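# Move the wooden block from bench to cart floor

## Task

Pick the wooden block up from the bench and lay it flat on the floor of the cart, at the handle end next to the profiles. The drop flap must stay open, and anything already in place must still be in place at the finish. At the end both grippers are empty and away from the cart, the robot touches nothing, and it is upright, neither fallen nor leaning.

## Robot and tools

ROBOT. A Rainbow Robotics RB-Y1 in a physics simulator. It has a differential base with two driven wheels and two rear casters, a folding leg and torso, a pan/tilt head, and two 7-joint arms with parallel grippers. The base is 0.58 m wide. It extends 0.10 m ahead of the wheel axle and 0.57 m behind it, and sweeps a 0.58 m radius when it spins in place. Each wrist carries a camera housing that juts sideways and can collide with things. With the arms in their start pose the robot is up to 0.73 m wide. Something may occasionally nudge a loose object.

FRAMES. All positions are in metres. The base frame has its origin on the floor midway between the drive wheels, with x forward, y to the left and z up. The printed left_hand and right_hand are the midpoint between each hand's pads, given in the base frame. On each hand the fingers extend along its -z axis and close along its x axis. The printed chest is a spine point in the base frame. base_odometry is measured from the base's pose at scene start and counts wheel rotation only, so slip and bumps corrupt it. Heading is in rad, positive to the left.

move. This is the only tool that drives the robot. Its action may contain "base", "joints" or both, optionally with min_time_s or contact_limits. Alternatively it may hold "target", optionally with min_time_s, or contact_limits alone. A move with no action just reports state and images. All motions in one action start at the same moment.
- base: a single velocity command {"x_m_s", "turn_rad_s", "for_s"}, not a destination. x_m_s is forward speed, with magnitude 0.005 to 0.4 m/s or 0. turn_rad_s is the turn rate, positive to the left, with magnitude 0.02 to 1.509 rad/s or 0. for_s is the duration, 0.1 to 5 s. Omitted speeds are 0, and the base cannot move sideways. It accelerates at 0.4 m/s² (0.5 rad/s² when turning) and coasts up to 1 s (3.1 s for turns) after for_s. Distance is about speed times for_s. If |x_m_s| + 0.27×|turn_rad_s| exceeds 0.4, both are scaled down together. The base does not stop when it hits furniture.
- joints: an object of absolute targets keyed by joint name, in rad, with grippers as an opening in m (0 to 0.1). Torso: torso_squat_rad 0 to 1.2 (lowers chest), torso_shift_rad -0.3 to 0.6 (hips forward), torso_pitch_rad -0.2 to 1.4 (lean forward), torso_yaw_rad -1.5 to 1.5 (positive left; lift both shoulder rolls outward by 0.2 rad or more first). Combined caps: squat+shift<=1.52; squat-shift+pitch<=1.57; shift+0.5pitch-0.4squat<=0.7; shift+0.3pitch-0.5squat<=0.39. Arms, per side: shoulder_pitch ±2.356 (negative swings the arm forward and up), elbow -2.617 to 0.01 (negative bends), forearm_roll ±3.141, wrist_pitch -1.57 to 1.919, hand_roll ±2.705, shoulder_yaw ±2.094. left_shoulder_roll_rad runs 0 to 3.141, and right_shoulder_roll_rad runs -3.141 to 0 (outward is away from the body). Head: head_pan_rad ±0.523 (left positive), head_tilt_rad -0.35 to 1.57 (down positive).
- target: one hand's absolute pose in the base frame: side ("left"/"right"), x, y, z in m (-3 to 3) and quat_wxyz (four numbers, in the printed convention). It is solved once into joint angles, so the hand travels on an arc, which can bow by 0.1 m on long moves. Split long moves into shorter ones. It cannot run while another move is still going.
- min_time_s: the slowest allowed duration, 0.1 to 8 s, for arm, head and torso motions.
- contact_limits: {"left_gripper_m"/"right_gripper_m": mA}, 200 to 672.5. This is the gripping current, it persists until changed, and it defaults to 672.5.
- cameras: a list drawn from head_camera, left_wrist_camera, right_wrist_camera and all; [] means no images. blocking: true (the default) waits for rest, while false returns within about 0.5 s.
wait {seconds 0–10}: lets time pass and reports state. stop: brakes all running motions. zoom_image {camera, region [x0,y0,x1,y1] px, at most 504×504}: enlarges part of that camera's latest image. head_camera is 896×504 and the wrist cameras are 644×364. read_manual: shows licence text only. finished_scene {scene}: takes the current scene number and ends the scene irrevocably, so only call it once the goal holds.

RESULTS. "move" reads done, or the worst status word among the motions. The per-motion fields are base_status, joint_status, left_hand_status and right_hand_status. A hand can report reached (within 10 mm and 2°), short or refused, with a reason. off_target means a joint rested away from its goal and may still push. time_out, contact_stop (torso only) and limit_stop_at_<name> are stops the robot made itself. limit_stop_at_own_body_* means the self-collision guard acted and nothing is pushing. "joint command not followed"/not_followed means the arm-vs-arm check withheld the targets. A refused call, or a stop you did not order, cancels the remaining move, wait and finished_scene calls in that reply. on_its_own lists uncommanded behaviour. lidar_m gives 12 distances, one per 30° sector, sector 1 ahead and counting counter-clockwise, sensed in a plane 0.23 m up. motor_effort gives wheel effort in %, with the bracket showing the peak; at rest it is normally under 30. wheel_motors_off=1 means the wheels were cut for 2 s after a stall. Torque, external torque, wrist force/torque (uncalibrated, offset up to 16 N) and motor temperatures are also reported.

HOLDING. To grip, set the opening at least 0.005 m below the object's width. The gripper then reports off_target or done, and either is fine. Lower contact_limits to reduce squeeze. Each arm carries up to 3 kg.

AVOID. Do not let the arms strike or squeeze each other, including fingers and camera housings, and never close one gripper on the other's fingers. Keep contact torque below the joint load limits (shoulders 65.8, elbow 33.8, wrist joints 23.5 N m). Reaching one causes a 10 s torque_fault freeze. Motors at 80 °C brake the robot, so avoid long stretched or loaded holds. Do not carry weight far ahead of the wheels or stop hard while driving forward, as the robot can tip. Do not drive the base into furniture or under edges that catch the body. Never drop the block, release it while it moves, or slam or shove anything.

Each tool is called after "Emit:" in YAML: its name, and indented under it one key for each argument.

## Session

Emit:
move:
  joints: {"head_tilt_rad": 0.8}

Scene clock: 0.93 s.
Joint torques (N m): left_arm=[-1.63 -0.91 0.64 -0.38 -0.08 -0.68 0.04] | right_arm=[-3.69 -0.55 -0.61 -1.36 -0.08 -0.48 -0.02]
External joint torques (N m): left_arm=[-0.25 -1.05 0.63 0.17 -0.09 -0.25 0.04] | right_arm=[-0.09 0.57 -0.57 0.27 -0.14 0.12 -0.04]
Motor temperatures (°C): left_arm=[30 28 32 36 34 33 38] | right_arm=[34 30 32 30 35 36 34]
Wrist force (N): left_arm=[-0.4 1.7 -7.7] | right_arm=[-2.6 0.6 -4.2]
Wrist torque (N m): left_arm=[-0.31 0.12 0.09] | right_arm=[-0.03 -0.11 -0.10]
Wrist force, peak (N): left_arm=[0.1 1.6 -7.9] | right_arm=[-2.9 0.8 -5.4]
move: done
base_odometry: x=+0.000 y=+0.000 heading=+0.000
lidar_m: 0.74 1.03 1.55 4.57 1.51 1.08 1.03 1.09 1.42 3.61 1.10 0.78
base_status: not commanded
joint_positions: torso_squat_rad=+0.350 torso_shift_rad=+0.000 torso_pitch_rad=+0.000 torso_yaw_rad=+0.000 left_shoulder_pitch_rad=+0.037 left_shoulder_roll_rad=+0.004 left_shoulder_yaw_rad=-0.043 left_elbow_rad=-0.196 left_forearm_roll_rad=-0.014 left_wrist_pitch_rad=+0.002 left_hand_roll_rad=+0.027 left_gripper_m=+0.099 right_shoulder_pitch_rad=-0.040 right_shoulder_roll_rad=-0.021 right_shoulder_yaw_rad=-0.018 right_elbow_rad=-0.235 right_forearm_roll_rad=+0.049 right_wrist_pitch_rad=-0.014 right_hand_roll_rad=+0.035 right_gripper_m=+0.099 head_pan_rad=+0.000 head_tilt_rad=+0.800
joint_status: all done
wheel_motors_off: 0
motor_effort: left_wheel=+0(1) right_wheel=+0(2)
chest: x=-0.2280 y=+0.0001 z=+1.2475 quat_wxyz=(+1.000, +0.000, +0.000, +0.000) (m; base frame)
left_hand: x=-0.1598 y=+0.2200 z=+0.5653 quat_wxyz=(+0.997, +0.000, -0.079, -0.009) (m; base frame)
right_hand: x=-0.0823 y=-0.2360 z=+0.5770 quat_wxyz=(+0.989, -0.016, -0.142, +0.041) (m; base frame)
pictures: head_camera, left_wrist_camera, right_wrist_camera
camera_calibration:
head_camera: T_world_to_cam=[[-0.00443635, -0.999504, -0.0311766, 0.0434261], [-0.676342, 0.0259634, -0.73613, 0.977865], [0.736575, 0.0178203, -0.676122, 1.07557], [0, 0, 0, 1]] pos_world=[-0.130674, -0.00115112, 1.44841]
left_wrist_camera: T_world_to_cam=[[0.988724, 0.00955725, 0.149443, 0.0708295], [-0.0605519, -0.88722, 0.457355, -0.0439141], [0.13696, -0.461247, -0.876637, 0.69141], [0, 0, 0, 1]] pos_world=[-0.167385, 0.279272, 0.615616]
right_wrist_camera: T_world_to_cam=[[-0.945892, -0.11441, -0.303643, 0.0691098], [-0.245093, 0.865166, 0.437513, -0.0414065], [0.212646, 0.488261, -0.846394, 0.69334], [0, 0, 0, 1]] pos_world=[-0.0922137, -0.2948, 0.62594]

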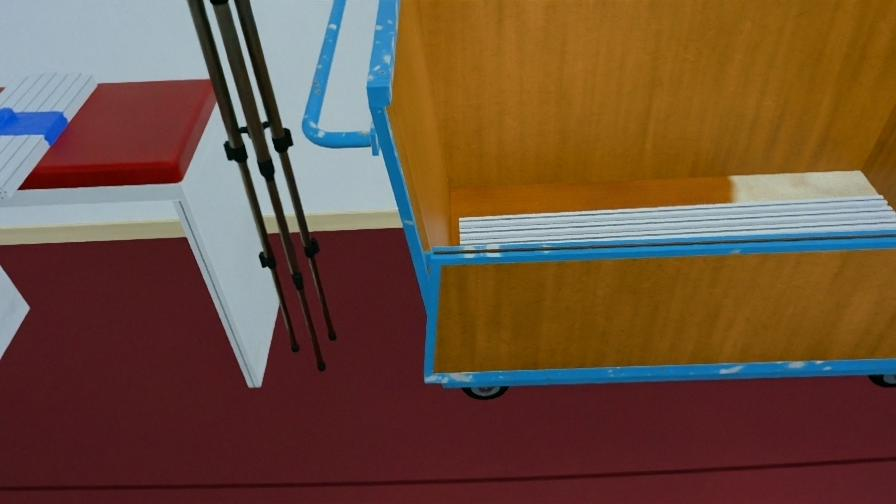

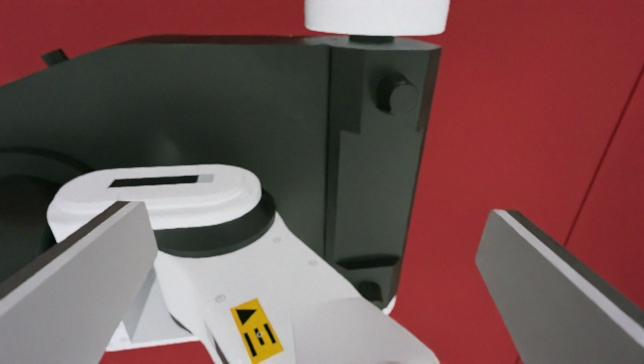

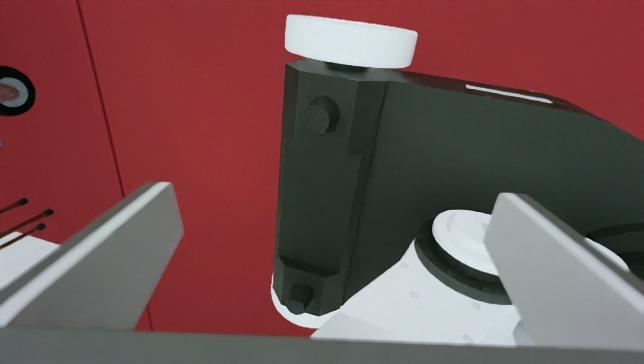

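Emit:
move:
  joints: {"head_pan_rad": 0.52, "head_tilt_rad": 0.7}
  cameras: ["head_camera"]

Emit:
move:
  joints: {"head_pan_rad": -0.52, "head_tilt_rad": 0.7}
  cameras: ["head_camera"]

Scene clock: 2.63 s.
Joint torques (N m): left_arm=[-1.75 -0.72 0.98 -0.57 -0.06 -0.73 -0.04] | right_arm=[-3.43 -0.53 -0.56 -1.33 -0.11 -0.67 0.02]
External joint torques (N m): left_arm=[-0.37 -0.87 0.97 -0.02 -0.06 -0.3 -0.03] | right_arm=[0.16 0.59 -0.52 0.3 -0.17 -0.07 0]
Motor temperatures (°C): left_arm=[30 28 32 36 34 33 38] | right_arm=[34 30 32 30 35 36 34]
Wrist force (N): left_arm=[-0.3 0.5 -7.2] | right_arm=[-2.9 1.3 -4.9]
Wrist torque (N m): left_arm=[-0.20 0.13 0.08] | right_arm=[-0.11 -0.16 -0.08]
Wrist force, peak (N): left_arm=[-0.7 1.3 -8.3] | right_arm=[-2.9 1.1 -5.5]
move: done
base_odometry: x=+0.000 y=+0.000 heading=+0.000
lidar_m: 0.74 1.03 1.57 4.57 1.51 1.09 1.02 1.08 1.43 3.61 1.10 0.78
base_status: not commanded
joint_positions: torso_squat_rad=+0.350 torso_shift_rad=+0.000 torso_pitch_rad=+0.000 torso_yaw_rad=+0.000 left_shoulder_pitch_rad=+0.037 left_shoulder_roll_rad=+0.004 left_shoulder_yaw_rad=-0.043 left_elbow_rad=-0.196 left_forearm_roll_rad=-0.014 left_wrist_pitch_rad=+0.002 left_hand_roll_rad=+0.027 left_gripper_m=+0.099 right_shoulder_pitch_rad=-0.040 right_shoulder_roll_rad=-0.021 right_shoulder_yaw_rad=-0.018 right_elbow_rad=-0.235 right_forearm_roll_rad=+0.049 right_wrist_pitch_rad=-0.014 right_hand_roll_rad=+0.035 right_gripper_m=+0.099 head_pan_rad=+0.520 head_tilt_rad=+0.700
joint_status: all done
wheel_motors_off: 0
motor_effort: left_wheel=+0(1) right_wheel=+1(1)
chest: x=-0.2280 y=+0.0001 z=+1.2475 quat_wxyz=(+1.000, +0.000, +0.000, +0.000) (m; base frame)
left_hand: x=-0.1598 y=+0.2200 z=+0.5653 quat_wxyz=(+0.997, +0.000, -0.079, -0.009) (m; base frame)
right_hand: x=-0.0823 y=-0.2360 z=+0.5770 quat_wxyz=(+0.989, -0.016, -0.142, +0.041) (m; base frame)
pictures: head_camera
camera_calibration:
head_camera: T_world_to_cam=[[0.495443, -0.868071, -0.0314483, 0.146782], [-0.533229, -0.275356, -0.799904, 1.09972], [0.685714, 0.413076, -0.599304, 0.953836], [0, 0, 0, 1]] pos_world=[-0.14038, 0.0362239, 1.45592]

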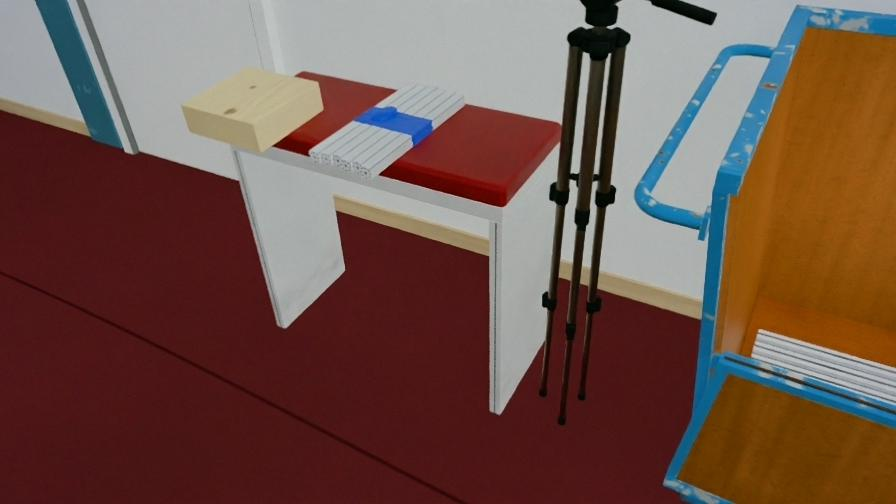

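Scene clock: 4.00 s.
Joint torques (N m): left_arm=[-1.6 -0.83 0.43 -0.61 -0.14 -0.72 -0.01] | right_arm=[-3.34 -0.24 -0.44 -1.42 -0.04 -0.49 -0.12]
External joint torques (N m): left_arm=[-0.22 -0.97 0.42 -0.05 -0.15 -0.3 0] | right_arm=[0.25 0.88 -0.4 0.21 -0.1 0.11 -0.14]
Motor temperatures (°C): left_arm=[30 28 32 36 34 33 38] | right_arm=[34 30 32 30 35 36 34]
Wrist force (N): left_arm=[0.0 1.1 -7.9] | right_arm=[-2.3 1.2 -4.7]
Wrist torque (N m): left_arm=[-0.29 0.14 0.15] | right_arm=[-0.11 -0.08 -0.08]
Wrist force, peak (N): left_arm=[-0.2 1.6 -8.0] | right_arm=[-3.1 1.2 -5.0]
move: done
base_odometry: x=+0.000 y=+0.000 heading=+0.000
lidar_m: 0.74 1.03 1.55 4.57 1.51 1.07 1.03 1.08 1.44 3.61 1.10 0.78
base_status: not commanded
joint_positions: torso_squat_rad=+0.350 torso_shift_rad=+0.000 torso_pitch_rad=+0.000 torso_yaw_rad=+0.000 left_shoulder_pitch_rad=+0.037 left_shoulder_roll_rad=+0.004 left_shoulder_yaw_rad=-0.043 left_elbow_rad=-0.196 left_forearm_roll_rad=-0.014 left_wrist_pitch_rad=+0.002 left_hand_roll_rad=+0.027 left_gripper_m=+0.099 right_shoulder_pitch_rad=-0.040 right_shoulder_roll_rad=-0.021 right_shoulder_yaw_rad=-0.018 right_elbow_rad=-0.235 right_forearm_roll_rad=+0.049 right_wrist_pitch_rad=-0.014 right_hand_roll_rad=+0.035 right_gripper_m=+0.099 head_pan_rad=-0.520 head_tilt_rad=+0.700
joint_status: all done
wheel_motors_off: 0
motor_effort: left_wheel=+0(1) right_wheel=-1(2)
chest: x=-0.2280 y=+0.0001 z=+1.2475 quat_wxyz=(+1.000, +0.000, +0.000, +0.000) (m; base frame)
left_hand: x=-0.1598 y=+0.2200 z=+0.5653 quat_wxyz=(+0.997, +0.000, -0.079, -0.009) (m; base frame)
right_hand: x=-0.0823 y=-0.2360 z=+0.5770 quat_wxyz=(+0.989, -0.016, -0.142, +0.041) (m; base frame)
pictures: head_camera
camera_calibration:
head_camera: T_world_to_cam=[[-0.497734, -0.866759, -0.031459, -0.057845], [-0.507354, 0.320382, -0.799967, 1.10502], [0.703457, -0.38221, -0.599219, 0.957513], [0, 0, 0, 1]] pos_world=[-0.141724, -0.0381954, 1.45592]

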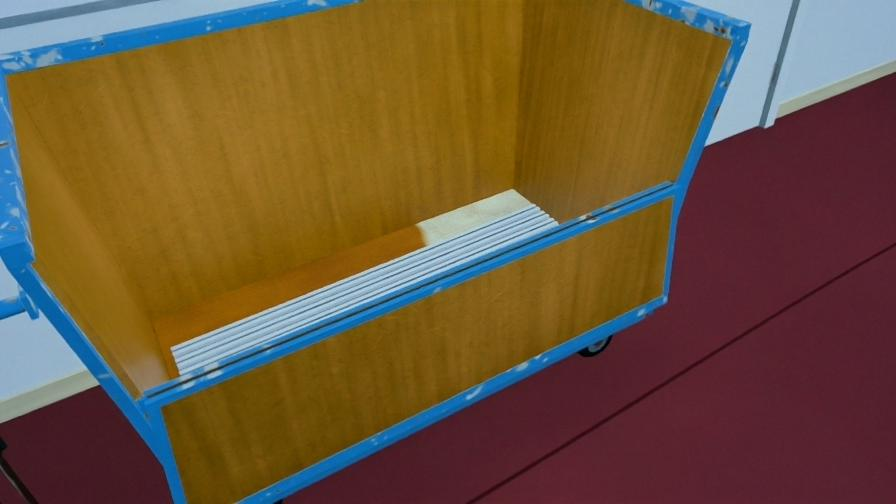

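Emit:
zoom_image:
  camera: "head_camera"
  region: [0, 180, 400, 405]

Emit:
move:
  joints: {"head_pan_rad": 0.52, "head_tilt_rad": 0.6, "torso_squat_rad": 0.05}
  cameras: ["head_camera"]

Emit:
zoom_image:
  camera: "head_camera"
  region: [140, 60, 500, 263]

Emit:
move:
  joints: {"head_pan_rad": -0.1, "head_tilt_rad": 0.8}
  cameras: ["head_camera"]

Emit:
zoom_image:
  camera: "head_camera"
  region: [340, 100, 840, 380]

Scaled by 1.260 from the camera's 896x504 image, which has a finer 1280x720 frame.

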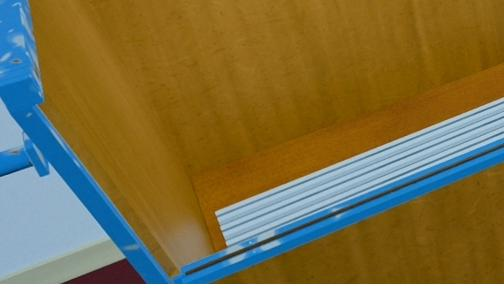

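Scene clock: 14.43 s.
Joint torques (N m): left_arm=[-1.65 -0.85 0.64 -0.49 -0.02 -0.66 -0.09] | right_arm=[-3.7 -0.39 -0.68 -1.54 -0.12 -0.58 0.04]
External joint torques (N m): left_arm=[-0.27 -0.99 0.63 0.07 -0.02 -0.24 -0.08] | right_arm=[-0.11 0.73 -0.64 0.09 -0.18 0.02 0.02]
Motor temperatures (°C): left_arm=[30 28 32 36 34 33 38] | right_arm=[34 30 32 30 35 36 34]
Wrist force (N): left_arm=[-0.7 1.5 -8.1] | right_arm=[-2.5 0.8 -4.4]
Wrist torque (N m): left_arm=[-0.31 0.06 0.07] | right_arm=[-0.07 -0.09 -0.11]
Wrist force, peak (N): left_arm=[0.2 1.5 -8.5] | right_arm=[-2.7 1.6 -5.5]
move: done
base_odometry: x=+0.000 y=+0.000 heading=+0.000
lidar_m: 0.74 1.03 1.57 4.57 1.52 1.06 1.03 1.08 1.45 3.60 1.09 0.79
base_status: not commanded
joint_positions: torso_squat_rad=+0.050 torso_shift_rad=+0.000 torso_pitch_rad=+0.000 torso_yaw_rad=+0.000 left_shoulder_pitch_rad=+0.037 left_shoulder_roll_rad=+0.004 left_shoulder_yaw_rad=-0.043 left_elbow_rad=-0.196 left_forearm_roll_rad=-0.014 left_wrist_pitch_rad=+0.002 left_hand_roll_rad=+0.027 left_gripper_m=+0.099 right_shoulder_pitch_rad=-0.040 right_shoulder_roll_rad=-0.021 right_shoulder_yaw_rad=-0.018 right_elbow_rad=-0.235 right_forearm_roll_rad=+0.049 right_wrist_pitch_rad=-0.014 right_hand_roll_rad=+0.035 right_gripper_m=+0.099 head_pan_rad=+0.520 head_tilt_rad=+0.600
joint_status: all done
wheel_motors_off: 0
motor_effort: left_wheel=+0(2) right_wheel=+0(2)
chest: x=-0.2279 y=+0.0001 z=+1.2891 quat_wxyz=(+1.000, +0.000, +0.000, +0.000) (m; base frame)
left_hand: x=-0.1598 y=+0.2200 z=+0.6068 quat_wxyz=(+0.997, +0.000, -0.079, -0.009) (m; base frame)
right_hand: x=-0.0824 y=-0.2360 z=+0.6186 quat_wxyz=(+0.989, -0.016, -0.142, +0.041) (m; base frame)
pictures: head_camera
camera_calibration:
head_camera: T_world_to_cam=[[0.498224, -0.866476, -0.0315167, 0.1487], [-0.461444, -0.234206, -0.855697, 1.23087], [0.734059, 0.440872, -0.516517, 0.865433], [0, 0, 0, 1]] pos_world=[-0.141388, 0.0355767, 1.50495]

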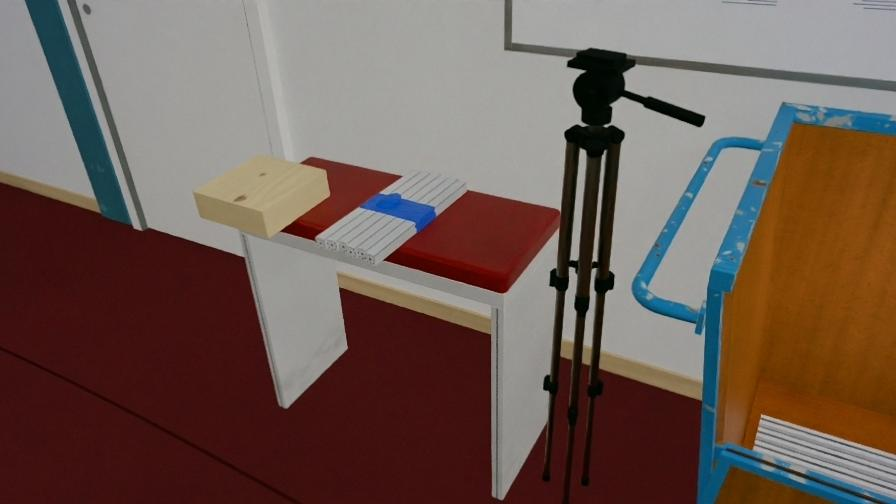

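Scaled by 1.400 from the camera's 896x504 image, which has a finer 1280x720 frame.

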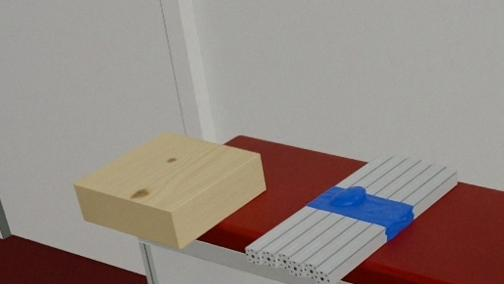

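Scene clock: 15.50 s.
Joint torques (N m): left_arm=[-1.45 -0.78 0.67 -0.41 -0.09 -0.71 -0.04] | right_arm=[-3.36 -0.38 -0.65 -1.45 -0.02 -0.52 -0.1]
External joint torques (N m): left_arm=[-0.07 -0.93 0.66 0.15 -0.1 -0.29 -0.03] | right_arm=[0.23 0.74 -0.61 0.18 -0.08 0.08 -0.11]
Motor temperatures (°C): left_arm=[30 28 32 36 34 33 38] | right_arm=[34 30 32 30 35 36 34]
Wrist force (N): left_arm=[-0.2 1.4 -7.7] | right_arm=[-2.9 1.5 -4.4]
Wrist torque (N m): left_arm=[-0.33 0.13 0.07] | right_arm=[-0.14 -0.12 -0.10]
Wrist force, peak (N): left_arm=[0.1 1.3 -8.6] | right_arm=[-2.3 1.6 -5.3]
move: done
base_odometry: x=+0.000 y=+0.000 heading=+0.000
lidar_m: 0.74 1.04 1.56 4.56 1.51 1.06 1.01 1.06 1.43 3.61 1.10 0.77
base_status: not commanded
joint_positions: torso_squat_rad=+0.050 torso_shift_rad=+0.000 torso_pitch_rad=+0.000 torso_yaw_rad=+0.000 left_shoulder_pitch_rad=+0.037 left_shoulder_roll_rad=+0.004 left_shoulder_yaw_rad=-0.043 left_elbow_rad=-0.196 left_forearm_roll_rad=-0.014 left_wrist_pitch_rad=+0.002 left_hand_roll_rad=+0.027 left_gripper_m=+0.099 right_shoulder_pitch_rad=-0.040 right_shoulder_roll_rad=-0.021 right_shoulder_yaw_rad=-0.018 right_elbow_rad=-0.235 right_forearm_roll_rad=+0.049 right_wrist_pitch_rad=-0.014 right_hand_roll_rad=+0.035 right_gripper_m=+0.099 head_pan_rad=-0.100 head_tilt_rad=+0.800
joint_status: all done
wheel_motors_off: 0
motor_effort: left_wheel=+0(1) right_wheel=+0(2)
chest: x=-0.2279 y=+0.0001 z=+1.2891 quat_wxyz=(+1.000, +0.000, +0.000, +0.000) (m; base frame)
left_hand: x=-0.1598 y=+0.2200 z=+0.6068 quat_wxyz=(+0.997, +0.000, -0.079, -0.009) (m; base frame)
right_hand: x=-0.0824 y=-0.2360 z=+0.6186 quat_wxyz=(+0.989, -0.016, -0.142, +0.041) (m; base frame)
pictures: head_camera
camera_calibration:
head_camera: T_world_to_cam=[[-0.104139, -0.994075, -0.0311512, 0.0241578], [-0.670496, 0.0933056, -0.736022, 1.0096], [0.734568, -0.0557618, -0.67624, 1.10341], [0, 0, 0, 1]] pos_world=[-0.131079, -0.00865842, 1.49001]

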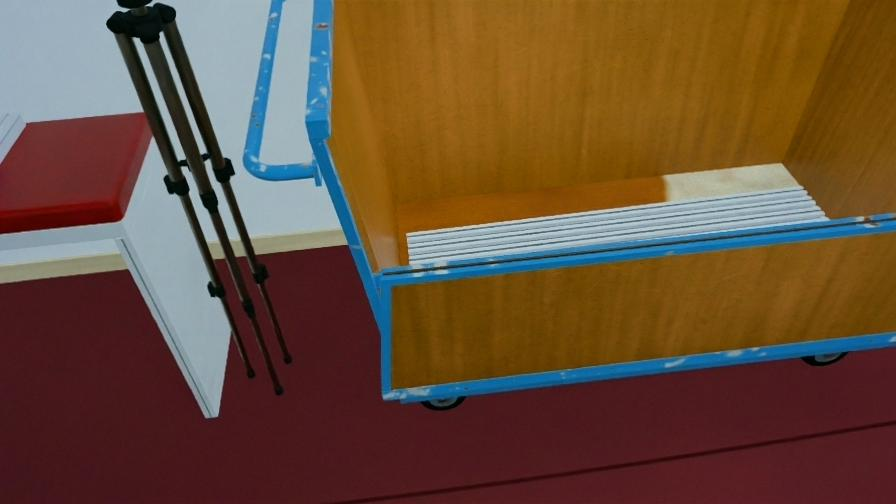

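Scaled by 1.008 from the camera's 896x504 image, which has a finer 1280x720 frame.

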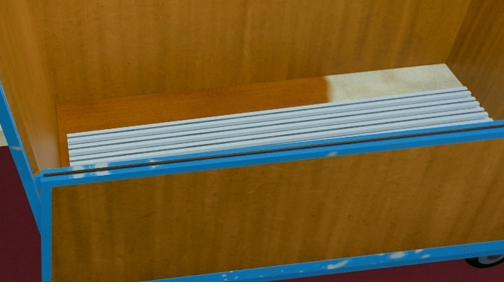

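Emit:
move:
  base: {"x_m_s": 0.3, "for_s": 1.2}
  joints: {"torso_squat_rad": 0, "torso_pitch_rad": 0.35, "head_pan_rad": 0, "head_tilt_rad": 0.75}
  cameras: ["head_camera"]

Emit:
zoom_image:
  camera: "head_camera"
  region: [300, 100, 804, 384]

Scene clock: 25.73 s.
Joint torques (N m): left_arm=[7.5 -0.59 0.62 3.21 -0.1 -0.01 0.04] | right_arm=[6.44 -0.24 -0.35 2.63 -0.25 0.16 -0.06]
External joint torques (N m): left_arm=[-0.6 -0.86 0.59 0.02 -0.1 -0.28 0.03] | right_arm=[0.56 0.7 -0.16 0.68 -0.23 0.09 -0.06]
Motor temperatures (°C): left_arm=[30 28 32 35 34 33 38] | right_arm=[34 30 32 30 35 36 34]
Wrist force (N): left_arm=[1.5 1.3 -7.4] | right_arm=[-0.4 0.8 -4.9]
Wrist torque (N m): left_arm=[-0.29 0.18 0.05] | right_arm=[-0.07 0.05 -0.08]
Wrist force, peak (N): left_arm=[1.0 1.0 -8.6] | right_arm=[-3.0 1.6 -5.1]
move: done
base_odometry: x=+0.360 y=+0.000 heading=+0.000
lidar_m: 0.38 0.41 0.77 4.07 2.03 1.46 1.39 1.45 1.93 4.89 0.57 0.39
base_status: done (sent for 1.2 of 1.2 s)
joint_positions: torso_squat_rad=+0.000 torso_shift_rad=+0.000 torso_pitch_rad=+0.350 torso_yaw_rad=+0.000 left_shoulder_pitch_rad=+0.037 left_shoulder_roll_rad=+0.004 left_shoulder_yaw_rad=-0.043 left_elbow_rad=-0.196 left_forearm_roll_rad=-0.014 left_wrist_pitch_rad=+0.002 left_hand_roll_rad=+0.027 left_gripper_m=+0.099 right_shoulder_pitch_rad=-0.040 right_shoulder_roll_rad=-0.021 right_shoulder_yaw_rad=-0.018 right_elbow_rad=-0.235 right_forearm_roll_rad=+0.049 right_wrist_pitch_rad=-0.014 right_hand_roll_rad=+0.035 right_gripper_m=+0.099 head_pan_rad=+0.000 head_tilt_rad=+0.750
joint_status: all done
wheel_motors_off: 0
motor_effort: left_wheel=+0(25) right_wheel=+0(58)
chest: x=-0.1218 y=+0.0001 z=+1.2712 quat_wxyz=(+0.985, +0.000, +0.174, +0.000) (m; base frame)
left_hand: x=-0.2917 y=+0.2200 z=+0.6069 quat_wxyz=(+0.995, -0.002, +0.095, -0.009) (m; base frame)
right_hand: x=-0.2149 y=-0.2360 z=+0.5914 quat_wxyz=(+0.999, -0.009, +0.032, +0.043) (m; base frame)
pictures: head_camera
camera_calibration:
head_camera: T_world_to_cam=[[-0.0135066, -0.999506, -0.0283804, 0.0399714], [-0.863795, 0.0259601, -0.503173, 0.753857], [0.503662, 0.0177187, -0.863719, 1.21523], [0, 0, 0, 1]] pos_world=[0.0396533, -0.00115087, 1.43007]

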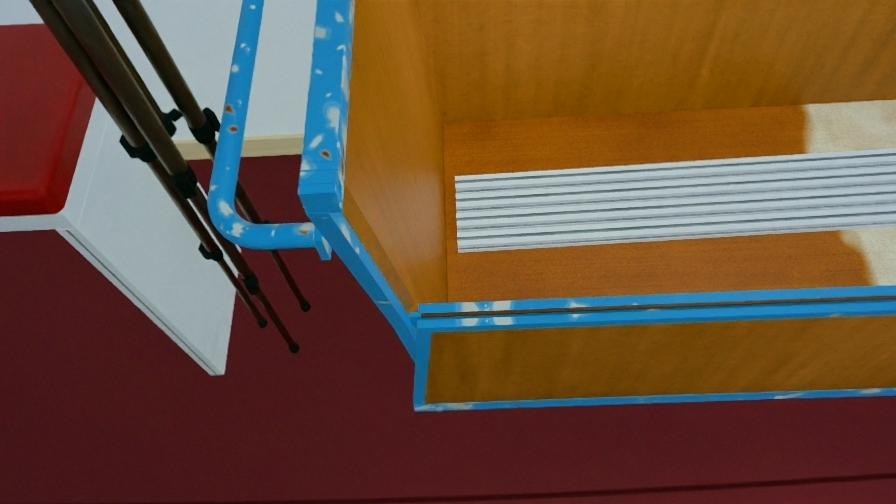

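Scaled by 1.000.

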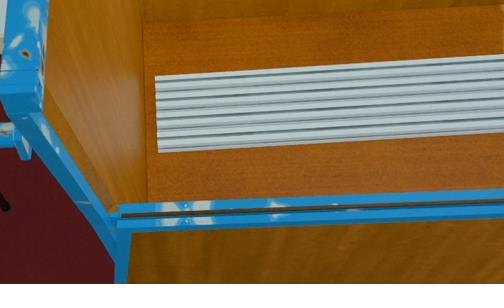

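Emit:
move:
  base: {"x_m_s": -0.3, "for_s": 0.9}
  cameras: []

Emit:
move:
  base: {"turn_rad_s": 0.75, "for_s": 2.1}
  cameras: []

Emit:
move:
  base: {"x_m_s": 0.35, "for_s": 3.6}
  cameras: []

Emit:
move:
  base: {"turn_rad_s": -0.75, "for_s": 2.1}
  joints: {"torso_pitch_rad": 0.66, "head_tilt_rad": 0.4, "torso_squat_rad": 0.2}
  cameras: ["head_camera"]

Scene clock: 49.57 s.
Joint torques (N m): left_arm=[6.73 -0.66 0.69 3.19 -0.01 0 -0.09] | right_arm=[6.22 -0.55 -0.75 2.31 -0.14 0.16 -0.15]
External joint torques (N m): left_arm=[-1.37 -0.93 0.66 0 -0.01 -0.28 -0.1] | right_arm=[0.34 0.38 -0.55 0.37 -0.12 0.1 -0.15]
Motor temperatures (°C): left_arm=[31 28 32 36 34 33 37] | right_arm=[34 30 32 30 35 36 34]
Wrist force (N): left_arm=[1.7 1.7 -7.5] | right_arm=[-0.4 0.7 -5.1]
Wrist torque (N m): left_arm=[-0.31 0.20 0.06] | right_arm=[-0.03 0.05 -0.10]
Wrist force, peak (N): left_arm=[2.4 1.3 -8.1] | right_arm=[-0.6 1.1 -5.7]
move: done
base_odometry: x=+0.090 y=+0.000 heading=+0.000
lidar_m: 0.65 0.94 1.52 4.95 1.65 1.18 1.12 1.17 1.56 3.96 0.95 0.68
base_status: done (sent for 0.9 of 0.9 s)
joint_positions: torso_squat_rad=+0.000 torso_shift_rad=+0.000 torso_pitch_rad=+0.350 torso_yaw_rad=+0.000 left_shoulder_pitch_rad=+0.037 left_shoulder_roll_rad=+0.004 left_shoulder_yaw_rad=-0.043 left_elbow_rad=-0.196 left_forearm_roll_rad=-0.014 left_wrist_pitch_rad=+0.002 left_hand_roll_rad=+0.027 left_gripper_m=+0.099 right_shoulder_pitch_rad=-0.040 right_shoulder_roll_rad=-0.021 right_shoulder_yaw_rad=-0.018 right_elbow_rad=-0.235 right_forearm_roll_rad=+0.049 right_wrist_pitch_rad=-0.014 right_hand_roll_rad=+0.035 right_gripper_m=+0.099 head_pan_rad=+0.000 head_tilt_rad=+0.750
joint_status: not commanded
wheel_motors_off: 0
motor_effort: left_wheel=-3(23) right_wheel=-2(25)
chest: x=-0.1219 y=+0.0001 z=+1.2712 quat_wxyz=(+0.985, +0.000, +0.174, +0.000) (m; base frame)
left_hand: x=-0.2919 y=+0.2200 z=+0.6069 quat_wxyz=(+0.995, -0.002, +0.095, -0.009) (m; base frame)
right_hand: x=-0.2150 y=-0.2360 z=+0.5914 quat_wxyz=(+0.999, -0.009, +0.032, +0.043) (m; base frame)
pictures: none
No camera images: "cameras" was empty.

Scene clock: 53.50 s.
Joint torques (N m): left_arm=[6.96 -0.43 0.82 3.19 -0.09 0.03 -0.01] | right_arm=[6.07 -0.07 -0.86 2.41 -0.22 0.17 0.05]
External joint torques (N m): left_arm=[-1.14 -0.7 0.79 0.01 -0.08 -0.24 -0.02] | right_arm=[0.2 0.86 -0.66 0.46 -0.2 0.11 0.05]
Motor temperatures (°C): left_arm=[31 28 32 36 34 33 37] | right_arm=[34 30 32 30 35 36 34]
Wrist force (N): left_arm=[2.4 0.8 -7.2] | right_arm=[-0.3 0.6 -5.6]
Wrist torque (N m): left_arm=[-0.25 0.28 0.07] | right_arm=[-0.03 0.03 -0.11]
Wrist force, peak (N): left_arm=[2.0 1.9 -8.3] | right_arm=[-0.7 0.7 -5.8]
move: done
base_odometry: x=+0.090 y=+0.000 heading=+1.574
lidar_m: 4.70 1.62 1.17 1.11 1.15 1.56 4.16 0.97 0.70 0.66 0.96 1.52
base_status: done (sent for 2.1 of 2.1 s)
joint_positions: torso_squat_rad=+0.000 torso_shift_rad=+0.000 torso_pitch_rad=+0.350 torso_yaw_rad=+0.000 left_shoulder_pitch_rad=+0.037 left_shoulder_roll_rad=+0.004 left_shoulder_yaw_rad=-0.043 left_elbow_rad=-0.196 left_forearm_roll_rad=-0.014 left_wrist_pitch_rad=+0.002 left_hand_roll_rad=+0.027 left_gripper_m=+0.099 right_shoulder_pitch_rad=-0.040 right_shoulder_roll_rad=-0.021 right_shoulder_yaw_rad=-0.018 right_elbow_rad=-0.235 right_forearm_roll_rad=+0.049 right_wrist_pitch_rad=-0.014 right_hand_roll_rad=+0.035 right_gripper_m=+0.099 head_pan_rad=+0.000 head_tilt_rad=+0.750
joint_status: not commanded
wheel_motors_off: 0
motor_effort: left_wheel=+4(48) right_wheel=+18(42)
chest: x=-0.1219 y=+0.0001 z=+1.2712 quat_wxyz=(+0.985, +0.000, +0.174, +0.000) (m; base frame)
left_hand: x=-0.2918 y=+0.2200 z=+0.6069 quat_wxyz=(+0.995, -0.002, +0.095, -0.009) (m; base frame)
right_hand: x=-0.2150 y=-0.2360 z=+0.5914 quat_wxyz=(+0.999, -0.009, +0.032, +0.043) (m; base frame)
pictures: none
No camera images: "cameras" was empty.

Scene clock: 58.33 s.
Joint torques (N m): left_arm=[7.51 -0.72 0.97 3.07 -0.14 -0.01 -0.06] | right_arm=[6.69 -0.3 -0.51 2.61 -0.09 0.16 0.01]
External joint torques (N m): left_arm=[-0.59 -0.98 0.94 -0.11 -0.14 -0.28 -0.07] | right_arm=[0.81 0.63 -0.32 0.66 -0.07 0.1 0.01]
Motor temperatures (°C): left_arm=[31 28 32 36 34 33 37] | right_arm=[34 30 32 30 35 36 34]
Wrist force (N): left_arm=[1.4 1.6 -7.8] | right_arm=[-1.0 0.9 -5.2]
Wrist torque (N m): left_arm=[-0.35 0.17 0.09] | right_arm=[-0.05 -0.04 -0.08]
Wrist force, peak (N): left_arm=[2.6 1.4 -8.1] | right_arm=[-1.5 0.8 -5.8]
move: done
base_odometry: x=+0.085 y=+1.260 heading=+1.576
lidar_m: 4.34 1.65 1.19 1.14 1.18 1.61 4.19 1.35 1.07 0.82 1.44 1.95
base_status: done (sent for 3.6 of 3.6 s)
joint_positions: torso_squat_rad=+0.000 torso_shift_rad=+0.000 torso_pitch_rad=+0.350 torso_yaw_rad=+0.000 left_shoulder_pitch_rad=+0.037 left_shoulder_roll_rad=+0.004 left_shoulder_yaw_rad=-0.043 left_elbow_rad=-0.196 left_forearm_roll_rad=-0.014 left_wrist_pitch_rad=+0.002 left_hand_roll_rad=+0.027 left_gripper_m=+0.099 right_shoulder_pitch_rad=-0.040 right_shoulder_roll_rad=-0.021 right_shoulder_yaw_rad=-0.018 right_elbow_rad=-0.235 right_forearm_roll_rad=+0.049 right_wrist_pitch_rad=-0.014 right_hand_roll_rad=+0.035 right_gripper_m=+0.099 head_pan_rad=+0.000 head_tilt_rad=+0.750
joint_status: not commanded
wheel_motors_off: 0
motor_effort: left_wheel=+18(46) right_wheel=-17(47)
chest: x=-0.1218 y=+0.0001 z=+1.2712 quat_wxyz=(+0.985, +0.000, +0.174, +0.000) (m; base frame)
left_hand: x=-0.2917 y=+0.2200 z=+0.6069 quat_wxyz=(+0.995, -0.002, +0.095, -0.009) (m; base frame)
right_hand: x=-0.2149 y=-0.2360 z=+0.5914 quat_wxyz=(+0.999, -0.009, +0.032, +0.043) (m; base frame)
pictures: none
No camera images: "cameras" was empty.

Scene clock: 62.27 s.
Joint torques (N m): left_arm=[14.15 -0.67 0.62 6.03 -0.1 0.54 -0.07] | right_arm=[14.37 -0.01 -1.19 5.76 -0.25 0.76 -0.02]
External joint torques (N m): left_arm=[-1.55 -1.01 0.58 -0.16 -0.08 -0.32 -0.09] | right_arm=[0.66 0.66 -0.88 0.83 -0.16 0.11 0]
Motor temperatures (°C): left_arm=[31 28 32 36 34 33 37] | right_arm=[34 30 32 30 35 36 34]
Wrist force (N): left_arm=[3.8 1.8 -7.6] | right_arm=[1.1 0.4 -4.8]
Wrist torque (N m): left_arm=[-0.38 0.34 0.08] | right_arm=[-0.01 0.10 -0.09]
Wrist force, peak (N): left_arm=[4.3 1.8 -7.8] | right_arm=[1.2 1.0 -5.4]
move: done
base_odometry: x=+0.084 y=+1.260 heading=+0.002
lidar_m: 0.81 1.43 1.93 4.34 1.69 1.19 1.13 1.19 1.59 4.06 1.32 1.06
base_status: done (sent for 2.1 of 2.1 s)
joint_positions: torso_squat_rad=+0.200 torso_shift_rad=+0.000 torso_pitch_rad=+0.660 torso_yaw_rad=+0.000 left_shoulder_pitch_rad=+0.037 left_shoulder_roll_rad=+0.004 left_shoulder_yaw_rad=-0.043 left_elbow_rad=-0.196 left_forearm_roll_rad=-0.014 left_wrist_pitch_rad=+0.002 left_hand_roll_rad=+0.027 left_gripper_m=+0.099 right_shoulder_pitch_rad=-0.040 right_shoulder_roll_rad=-0.021 right_shoulder_yaw_rad=-0.018 right_elbow_rad=-0.235 right_forearm_roll_rad=+0.049 right_wrist_pitch_rad=-0.014 right_hand_roll_rad=+0.035 right_gripper_m=+0.099 head_pan_rad=+0.000 head_tilt_rad=+0.400
joint_status: all done
wheel_motors_off: 0
motor_effort: left_wheel=+21(47) right_wheel=+0(47)
chest: x=-0.0383 y=+0.0001 z=+1.2110 quat_wxyz=(+0.946, +0.000, +0.324, +0.000) (m; base frame)
left_hand: x=-0.4028 y=+0.2200 z=+0.6303 quat_wxyz=(+0.969, -0.003, +0.248, -0.008) (m; base frame)
right_hand: x=-0.3342 y=-0.2360 z=+0.5920 quat_wxyz=(+0.982, -0.002, +0.186, +0.044) (m; base frame)
pictures: head_camera
camera_calibration:
head_camera: T_world_to_cam=[[-0.0123887, -0.999502, -0.0290379, 0.0397387], [-0.842881, 0.0260622, -0.537469, 0.865914], [0.537957, 0.0178169, -0.842784, 1.03284], [0, 0, 0, 1]] pos_world=[0.174729, -0.00125081, 1.33702]

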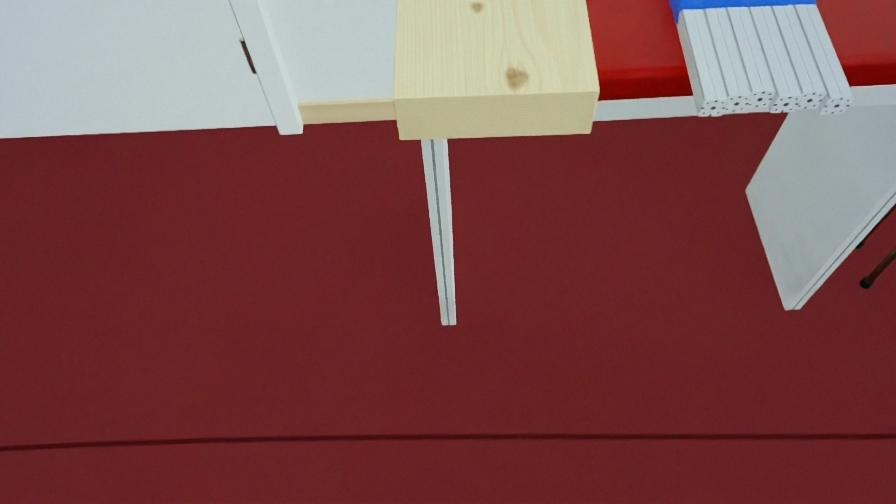

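Emit:
move:
  base: {"turn_rad_s": -0.15, "for_s": 1}
  joints: {"torso_squat_rad": 0.28, "head_tilt_rad": 0.3, "left_shoulder_roll_rad": 0.3, "right_shoulder_roll_rad": -0.3, "left_elbow_rad": -1.2, "right_elbow_rad": -1.2}
  cameras: []

Emit:
move:
  base: {"x_m_s": 0.2, "for_s": 1.5}
  cameras: []

Emit:
move:
  base: {"turn_rad_s": 0.15, "for_s": 1}
  cameras: []

Emit:
move:
  target: {"side": "left", "x": 0.36, "y": 0.24, "z": 0.86, "quat_wxyz": [1, 0, 0, 0]}
  cameras: []

Emit:
move:
  target: {"side": "right", "x": 0.36, "y": -0.24, "z": 0.86, "quat_wxyz": [1, 0, 0, 0]}

Scene clock: 72.63 s.
Joint torques (N m): left_arm=[6.61 3.09 2.69 -3.07 -0.08 -1.07 0.02] | right_arm=[6.3 -5.04 -3.09 -4.17 -0.06 -0.97 0.09]
External joint torques (N m): left_arm=[-0.23 -2.11 0.29 0.71 -0.11 -0.09 0.04] | right_arm=[0.97 0.84 -0.23 0.14 -0.16 0.07 0.07]
Motor temperatures (°C): left_arm=[31 28 32 36 34 33 37] | right_arm=[34 30 32 30 35 36 34]
Wrist force (N): left_arm=[-1.8 0.4 -7.0] | right_arm=[-3.9 2.6 -4.2]
Wrist torque (N m): left_arm=[-0.26 0.05 0.10] | right_arm=[-0.19 -0.16 -0.15]
Wrist force, peak (N): left_arm=[3.0 1.1 -8.7] | right_arm=[-3.6 2.8 -4.6]
move: done
base_odometry: x=+0.084 y=+1.260 heading=-0.148
lidar_m: 0.80 1.44 1.73 3.37 2.02 1.26 1.15 1.16 1.41 2.70 1.34 1.07
base_status: done (sent for 1 of 1 s)
joint_positions: torso_squat_rad=+0.280 torso_shift_rad=+0.000 torso_pitch_rad=+0.660 torso_yaw_rad=+0.000 left_shoulder_pitch_rad=+0.037 left_shoulder_roll_rad=+0.300 left_shoulder_yaw_rad=-0.043 left_elbow_rad=-1.200 left_forearm_roll_rad=-0.014 left_wrist_pitch_rad=+0.002 left_hand_roll_rad=+0.027 left_gripper_m=+0.099 right_shoulder_pitch_rad=-0.040 right_shoulder_roll_rad=-0.300 right_shoulder_yaw_rad=-0.018 right_elbow_rad=-1.200 right_forearm_roll_rad=+0.049 right_wrist_pitch_rad=-0.014 right_hand_roll_rad=+0.035 right_gripper_m=+0.099 head_pan_rad=+0.000 head_tilt_rad=+0.300
joint_status: all done
wheel_motors_off: 0
motor_effort: left_wheel=+20(38) right_wheel=-1(13)
chest: x=-0.0383 y=+0.0001 z=+1.1977 quat_wxyz=(+0.946, +0.000, +0.324, +0.000) (m; base frame)
left_hand: x=+0.0743 y=+0.3488 z=+0.6012 quat_wxyz=(+0.959, +0.073, -0.243, -0.124) (m; base frame)
right_hand: x=+0.1329 y=-0.3629 z=+0.6141 quat_wxyz=(+0.939, -0.104, -0.286, +0.157) (m; base frame)
pictures: none
No camera images: "cameras" was empty.

Scene clock: 75.03 s.
Joint torques (N m): left_arm=[6.53 3.48 2.59 -3.52 -0.06 -1.18 -0.09] | right_arm=[6 -5.5 -2.98 -4.31 -0.08 -0.98 0.05]
External joint torques (N m): left_arm=[-0.31 -1.72 0.19 0.25 -0.09 -0.21 -0.07] | right_arm=[0.67 0.37 -0.13 0 -0.18 0.06 0.03]
Motor temperatures (°C): left_arm=[31 28 32 36 34 33 37] | right_arm=[34 30 32 30 35 36 34]
Wrist force (N): left_arm=[-1.6 0.9 -6.6] | right_arm=[-4.0 2.9 -3.8]
Wrist torque (N m): left_arm=[-0.30 0.11 0.13] | right_arm=[-0.21 -0.14 -0.11]
Wrist force, peak (N): left_arm=[-1.4 0.2 -7.7] | right_arm=[-4.0 3.4 -4.4]
move: done
base_odometry: x=+0.381 y=+1.215 heading=-0.148
lidar_m: 0.85 0.50 1.36 2.68 2.55 1.59 1.44 1.45 1.77 3.40 1.01 0.81
base_status: done (sent for 1.5 of 1.5 s)
joint_positions: torso_squat_rad=+0.280 torso_shift_rad=+0.000 torso_pitch_rad=+0.660 torso_yaw_rad=+0.000 left_shoulder_pitch_rad=+0.037 left_shoulder_roll_rad=+0.300 left_shoulder_yaw_rad=-0.043 left_elbow_rad=-1.200 left_forearm_roll_rad=-0.014 left_wrist_pitch_rad=+0.002 left_hand_roll_rad=+0.027 left_gripper_m=+0.099 right_shoulder_pitch_rad=-0.040 right_shoulder_roll_rad=-0.300 right_shoulder_yaw_rad=-0.018 right_elbow_rad=-1.200 right_forearm_roll_rad=+0.049 right_wrist_pitch_rad=-0.014 right_hand_roll_rad=+0.035 right_gripper_m=+0.099 head_pan_rad=+0.000 head_tilt_rad=+0.300
joint_status: not commanded
wheel_motors_off: 0
motor_effort: left_wheel=-6(48) right_wheel=+8(40)
chest: x=-0.0383 y=+0.0001 z=+1.1977 quat_wxyz=(+0.946, +0.000, +0.324, +0.000) (m; base frame)
left_hand: x=+0.0742 y=+0.3488 z=+0.6012 quat_wxyz=(+0.959, +0.073, -0.243, -0.124) (m; base frame)
right_hand: x=+0.1328 y=-0.3629 z=+0.6140 quat_wxyz=(+0.939, -0.104, -0.286, +0.157) (m; base frame)
pictures: none
No camera images: "cameras" was empty.

Scene clock: 76.67 s.
Joint torques (N m): left_arm=[6.18 3.71 2.64 -3.52 0.03 -1.1 -0.13] | right_arm=[5.92 -5.47 -2.92 -4.24 -0.02 -0.94 0]
External joint torques (N m): left_arm=[-0.66 -1.49 0.23 0.25 0 -0.12 -0.11] | right_arm=[0.59 0.4 -0.06 0.07 -0.12 0.1 -0.02]
Motor temperatures (°C): left_arm=[31 28 32 36 34 33 37] | right_arm=[34 30 32 30 35 36 34]
Wrist force (N): left_arm=[-2.1 0.4 -7.2] | right_arm=[-3.6 2.8 -4.2]
Wrist torque (N m): left_arm=[-0.25 0.04 0.10] | right_arm=[-0.20 -0.11 -0.13]
Wrist force, peak (N): left_arm=[-2.2 -0.2 -7.5] | right_arm=[-3.8 2.8 -4.5]
move: done
base_odometry: x=+0.381 y=+1.215 heading=+0.001
lidar_m: 0.51 1.17 1.53 3.94 2.11 1.50 1.42 1.50 2.00 1.55 0.82 0.87
base_status: done (sent for 1 of 1 s)
joint_positions: torso_squat_rad=+0.280 torso_shift_rad=+0.000 torso_pitch_rad=+0.660 torso_yaw_rad=+0.000 left_shoulder_pitch_rad=+0.037 left_shoulder_roll_rad=+0.300 left_shoulder_yaw_rad=-0.043 left_elbow_rad=-1.200 left_forearm_roll_rad=-0.014 left_wrist_pitch_rad=+0.002 left_hand_roll_rad=+0.027 left_gripper_m=+0.099 right_shoulder_pitch_rad=-0.040 right_shoulder_roll_rad=-0.300 right_shoulder_yaw_rad=-0.018 right_elbow_rad=-1.200 right_forearm_roll_rad=+0.049 right_wrist_pitch_rad=-0.014 right_hand_roll_rad=+0.035 right_gripper_m=+0.099 head_pan_rad=+0.000 head_tilt_rad=+0.300
joint_status: not commanded
wheel_motors_off: 0
motor_effort: left_wheel=-18(35) right_wheel=+1(29)
chest: x=-0.0383 y=+0.0001 z=+1.1977 quat_wxyz=(+0.946, +0.000, +0.324, +0.000) (m; base frame)
left_hand: x=+0.0742 y=+0.3488 z=+0.6012 quat_wxyz=(+0.959, +0.073, -0.243, -0.124) (m; base frame)
right_hand: x=+0.1328 y=-0.3629 z=+0.6140 quat_wxyz=(+0.939, -0.104, -0.286, +0.157) (m; base frame)
pictures: none
No camera images: "cameras" was empty.

Scene clock: 78.57 s.
Joint torques (N m): left_arm=[-11.76 6.35 5.75 -6.81 -0.18 -0.67 -0.04] | right_arm=[6.08 -5.49 -3.06 -4.29 0.01 -1.11 0.08]
External joint torques (N m): left_arm=[1.74 -1.75 0.85 0.86 -0.2 -0.57 -0.04] | right_arm=[0.75 0.37 -0.21 0.02 -0.09 -0.07 0.06]
Motor temperatures (°C): left_arm=[31 28 32 36 34 33 37] | right_arm=[34 30 32 30 35 36 34]
Wrist force (N): left_arm=[0.4 2.0 -7.6] | right_arm=[-3.6 3.0 -4.3]
Wrist torque (N m): left_arm=[-0.39 0.11 0.09] | right_arm=[-0.21 -0.14 -0.12]
Wrist force, peak (N): left_arm=[-1.3 0.8 -8.4] | right_arm=[-4.9 2.6 -3.6]
move: done
base_odometry: x=+0.381 y=+1.215 heading=+0.001
lidar_m: 0.50 1.16 1.54 3.94 2.10 1.50 1.43 1.50 1.99 1.54 0.83 0.88
base_status: not commanded
joint_positions: torso_squat_rad=+0.280 torso_shift_rad=+0.000 torso_pitch_rad=+0.660 torso_yaw_rad=+0.000 left_shoulder_pitch_rad=-0.904 left_shoulder_roll_rad=+0.559 left_shoulder_yaw_rad=-0.029 left_elbow_rad=-1.752 left_forearm_roll_rad=+0.518 left_wrist_pitch_rad=+1.919 left_hand_roll_rad=+0.395 left_gripper_m=+0.099 right_shoulder_pitch_rad=-0.040 right_shoulder_roll_rad=-0.300 right_shoulder_yaw_rad=-0.018 right_elbow_rad=-1.200 right_forearm_roll_rad=+0.049 right_wrist_pitch_rad=-0.014 right_hand_roll_rad=+0.035 right_gripper_m=+0.099 head_pan_rad=+0.000 head_tilt_rad=+0.300
joint_status: all done
wheel_motors_off: 0
motor_effort: left_wheel=-20(20) right_wheel=+1(2)
chest: x=-0.0383 y=+0.0001 z=+1.1977 quat_wxyz=(+0.946, +0.000, +0.324, +0.000) (m; base frame)
left_hand: x=+0.3601 y=+0.2401 z=+0.8603 quat_wxyz=(+1.000, +0.000, -0.001, +0.000) (m; base frame)
left_hand_status: reached (checked arc, planned for 1.6 s): 0 mm and 0.1 deg off.
right_hand: x=+0.1328 y=-0.3629 z=+0.6141 quat_wxyz=(+0.939, -0.104, -0.286, +0.157) (m; base frame)
pictures: none
No camera images: "cameras" was empty.

Scene clock: 80.53 s.
Joint torques (N m): left_arm=[-12.24 6.28 5.91 -7.05 -0.22 -0.54 0] | right_arm=[-12.02 -8.82 -3.82 -7.48 0.42 -0.13 0.17]
External joint torques (N m): left_arm=[1.2 -1.82 1.01 0.61 -0.24 -0.45 0] | right_arm=[0.94 -0.35 0.76 -0.19 0.19 -0.08 0.17]
Motor temperatures (°C): left_arm=[31 28 32 36 34 33 37] | right_arm=[34 30 32 30 35 36 34]
Wrist force (N): left_arm=[0.8 1.6 -7.7] | right_arm=[-1.0 0.8 -5.0]
Wrist torque (N m): left_arm=[-0.38 0.19 0.07] | right_arm=[-0.06 -0.02 -0.04]
Wrist force, peak (N): left_arm=[1.1 2.1 -8.6] | right_arm=[-5.8 3.2 -3.3]
move: done
base_odometry: x=+0.381 y=+1.215 heading=+0.001
lidar_m: 0.51 1.16 1.54 3.95 2.09 1.49 1.42 1.49 2.00 1.53 0.81 0.88
base_status: not commanded
joint_positions: torso_squat_rad=+0.280 torso_shift_rad=+0.000 torso_pitch_rad=+0.660 torso_yaw_rad=+0.000 left_shoulder_pitch_rad=-0.904 left_shoulder_roll_rad=+0.559 left_shoulder_yaw_rad=-0.029 left_elbow_rad=-1.752 left_forearm_roll_rad=+0.518 left_wrist_pitch_rad=+1.919 left_hand_roll_rad=+0.395 left_gripper_m=+0.099 right_shoulder_pitch_rad=-0.902 right_shoulder_roll_rad=-0.557 right_shoulder_yaw_rad=+0.026 right_elbow_rad=-1.753 right_forearm_roll_rad=-0.516 right_wrist_pitch_rad=+1.919 right_hand_roll_rad=-0.393 right_gripper_m=+0.099 head_pan_rad=+0.000 head_tilt_rad=+0.300
joint_status: all done
wheel_motors_off: 0
motor_effort: left_wheel=-19(21) right_wheel=+2(6)
chest: x=-0.0383 y=+0.0001 z=+1.1977 quat_wxyz=(+0.946, +0.000, +0.324, +0.000) (m; base frame)
left_hand: x=+0.3600 y=+0.2402 z=+0.8602 quat_wxyz=(+1.000, +0.000, -0.001, +0.000) (m; base frame)
right_hand: x=+0.3600 y=-0.2403 z=+0.8602 quat_wxyz=(+1.000, +0.000, -0.001, -0.001) (m; base frame)
right_hand_status: reached (checked arc, planned for 1.6 s): 0 mm and 0.2 deg off.
pictures: head_camera, left_wrist_camera, right_wrist_camera
camera_calibration:
head_camera: T_world_to_cam=[[-0.00934292, -0.999504, -0.0300674, 0.0404193], [-0.784988, 0.0259577, -0.618967, 0.96227], [0.619441, 0.0178196, -0.784841, 0.935603], [0, 0, 0, 1]] pos_world=[0.176197, -0.00125113, 1.33113]
left_wrist_camera: T_world_to_cam=[[0.999605, 0.0271904, -0.00708273, -0.360864], [0.0274047, -0.88783, 0.459355, -0.162742], [0.00620176, -0.459368, -0.888225, 0.944632], [0, 0, 0, 1]] pos_world=[0.359323, 0.299258, 0.911246]
right_wrist_camera: T_world_to_cam=[[-0.999181, -0.0280269, -0.0291928, 0.376783], [-0.038965, 0.861092, 0.506953, -0.188023], [0.0109294, 0.507676, -0.861479, 0.931304], [0, 0, 0, 1]] pos_world=[0.358969, -0.300336, 0.908617]

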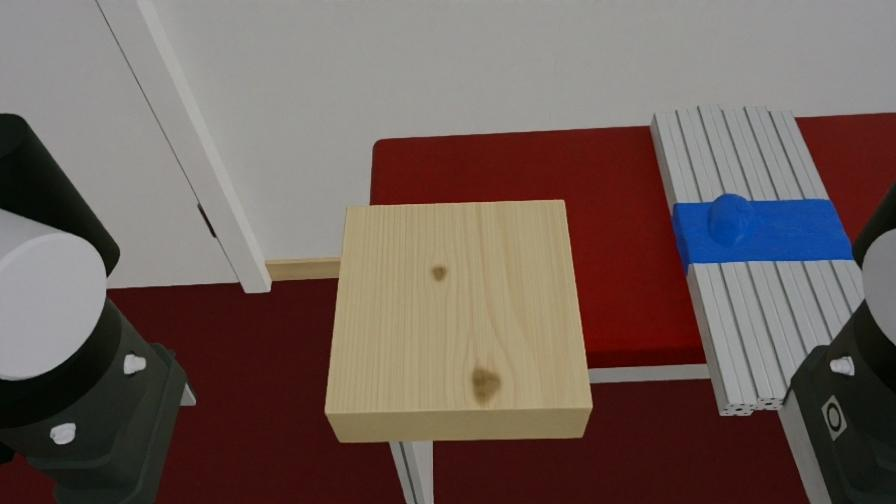

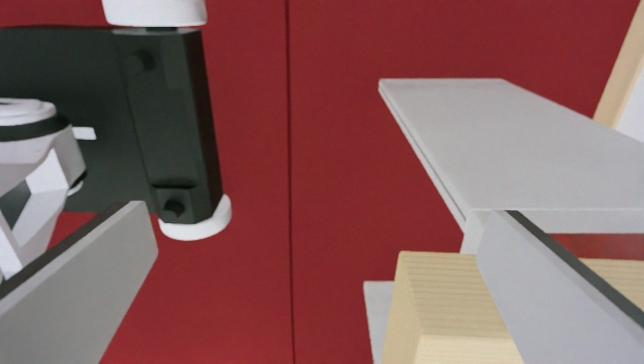

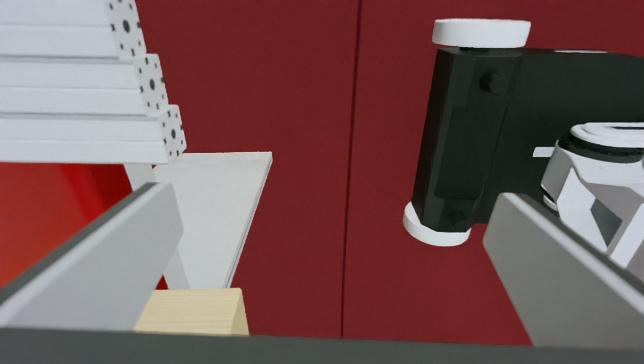

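Emit:
zoom_image:
  camera: "right_wrist_camera"
  region: [60, 200, 360, 364]

Emit:
zoom_image:
  camera: "left_wrist_camera"
  region: [340, 200, 640, 364]

Scaled by 1.680 from the camera's 644x364 image, which has a finer 1265x715 frame.

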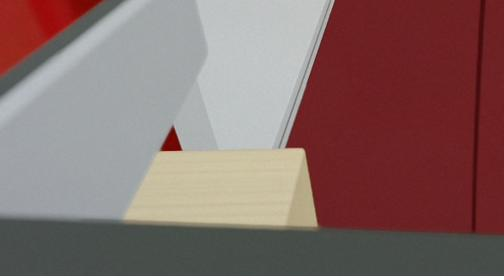

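Scaled by 1.680 from the camera's 644x364 image, which has a finer 1265x715 frame.

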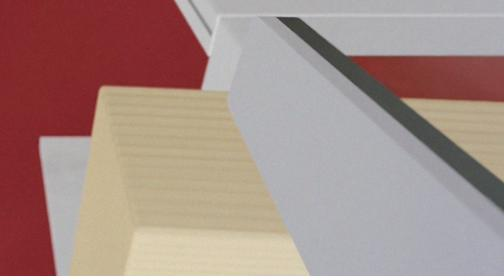

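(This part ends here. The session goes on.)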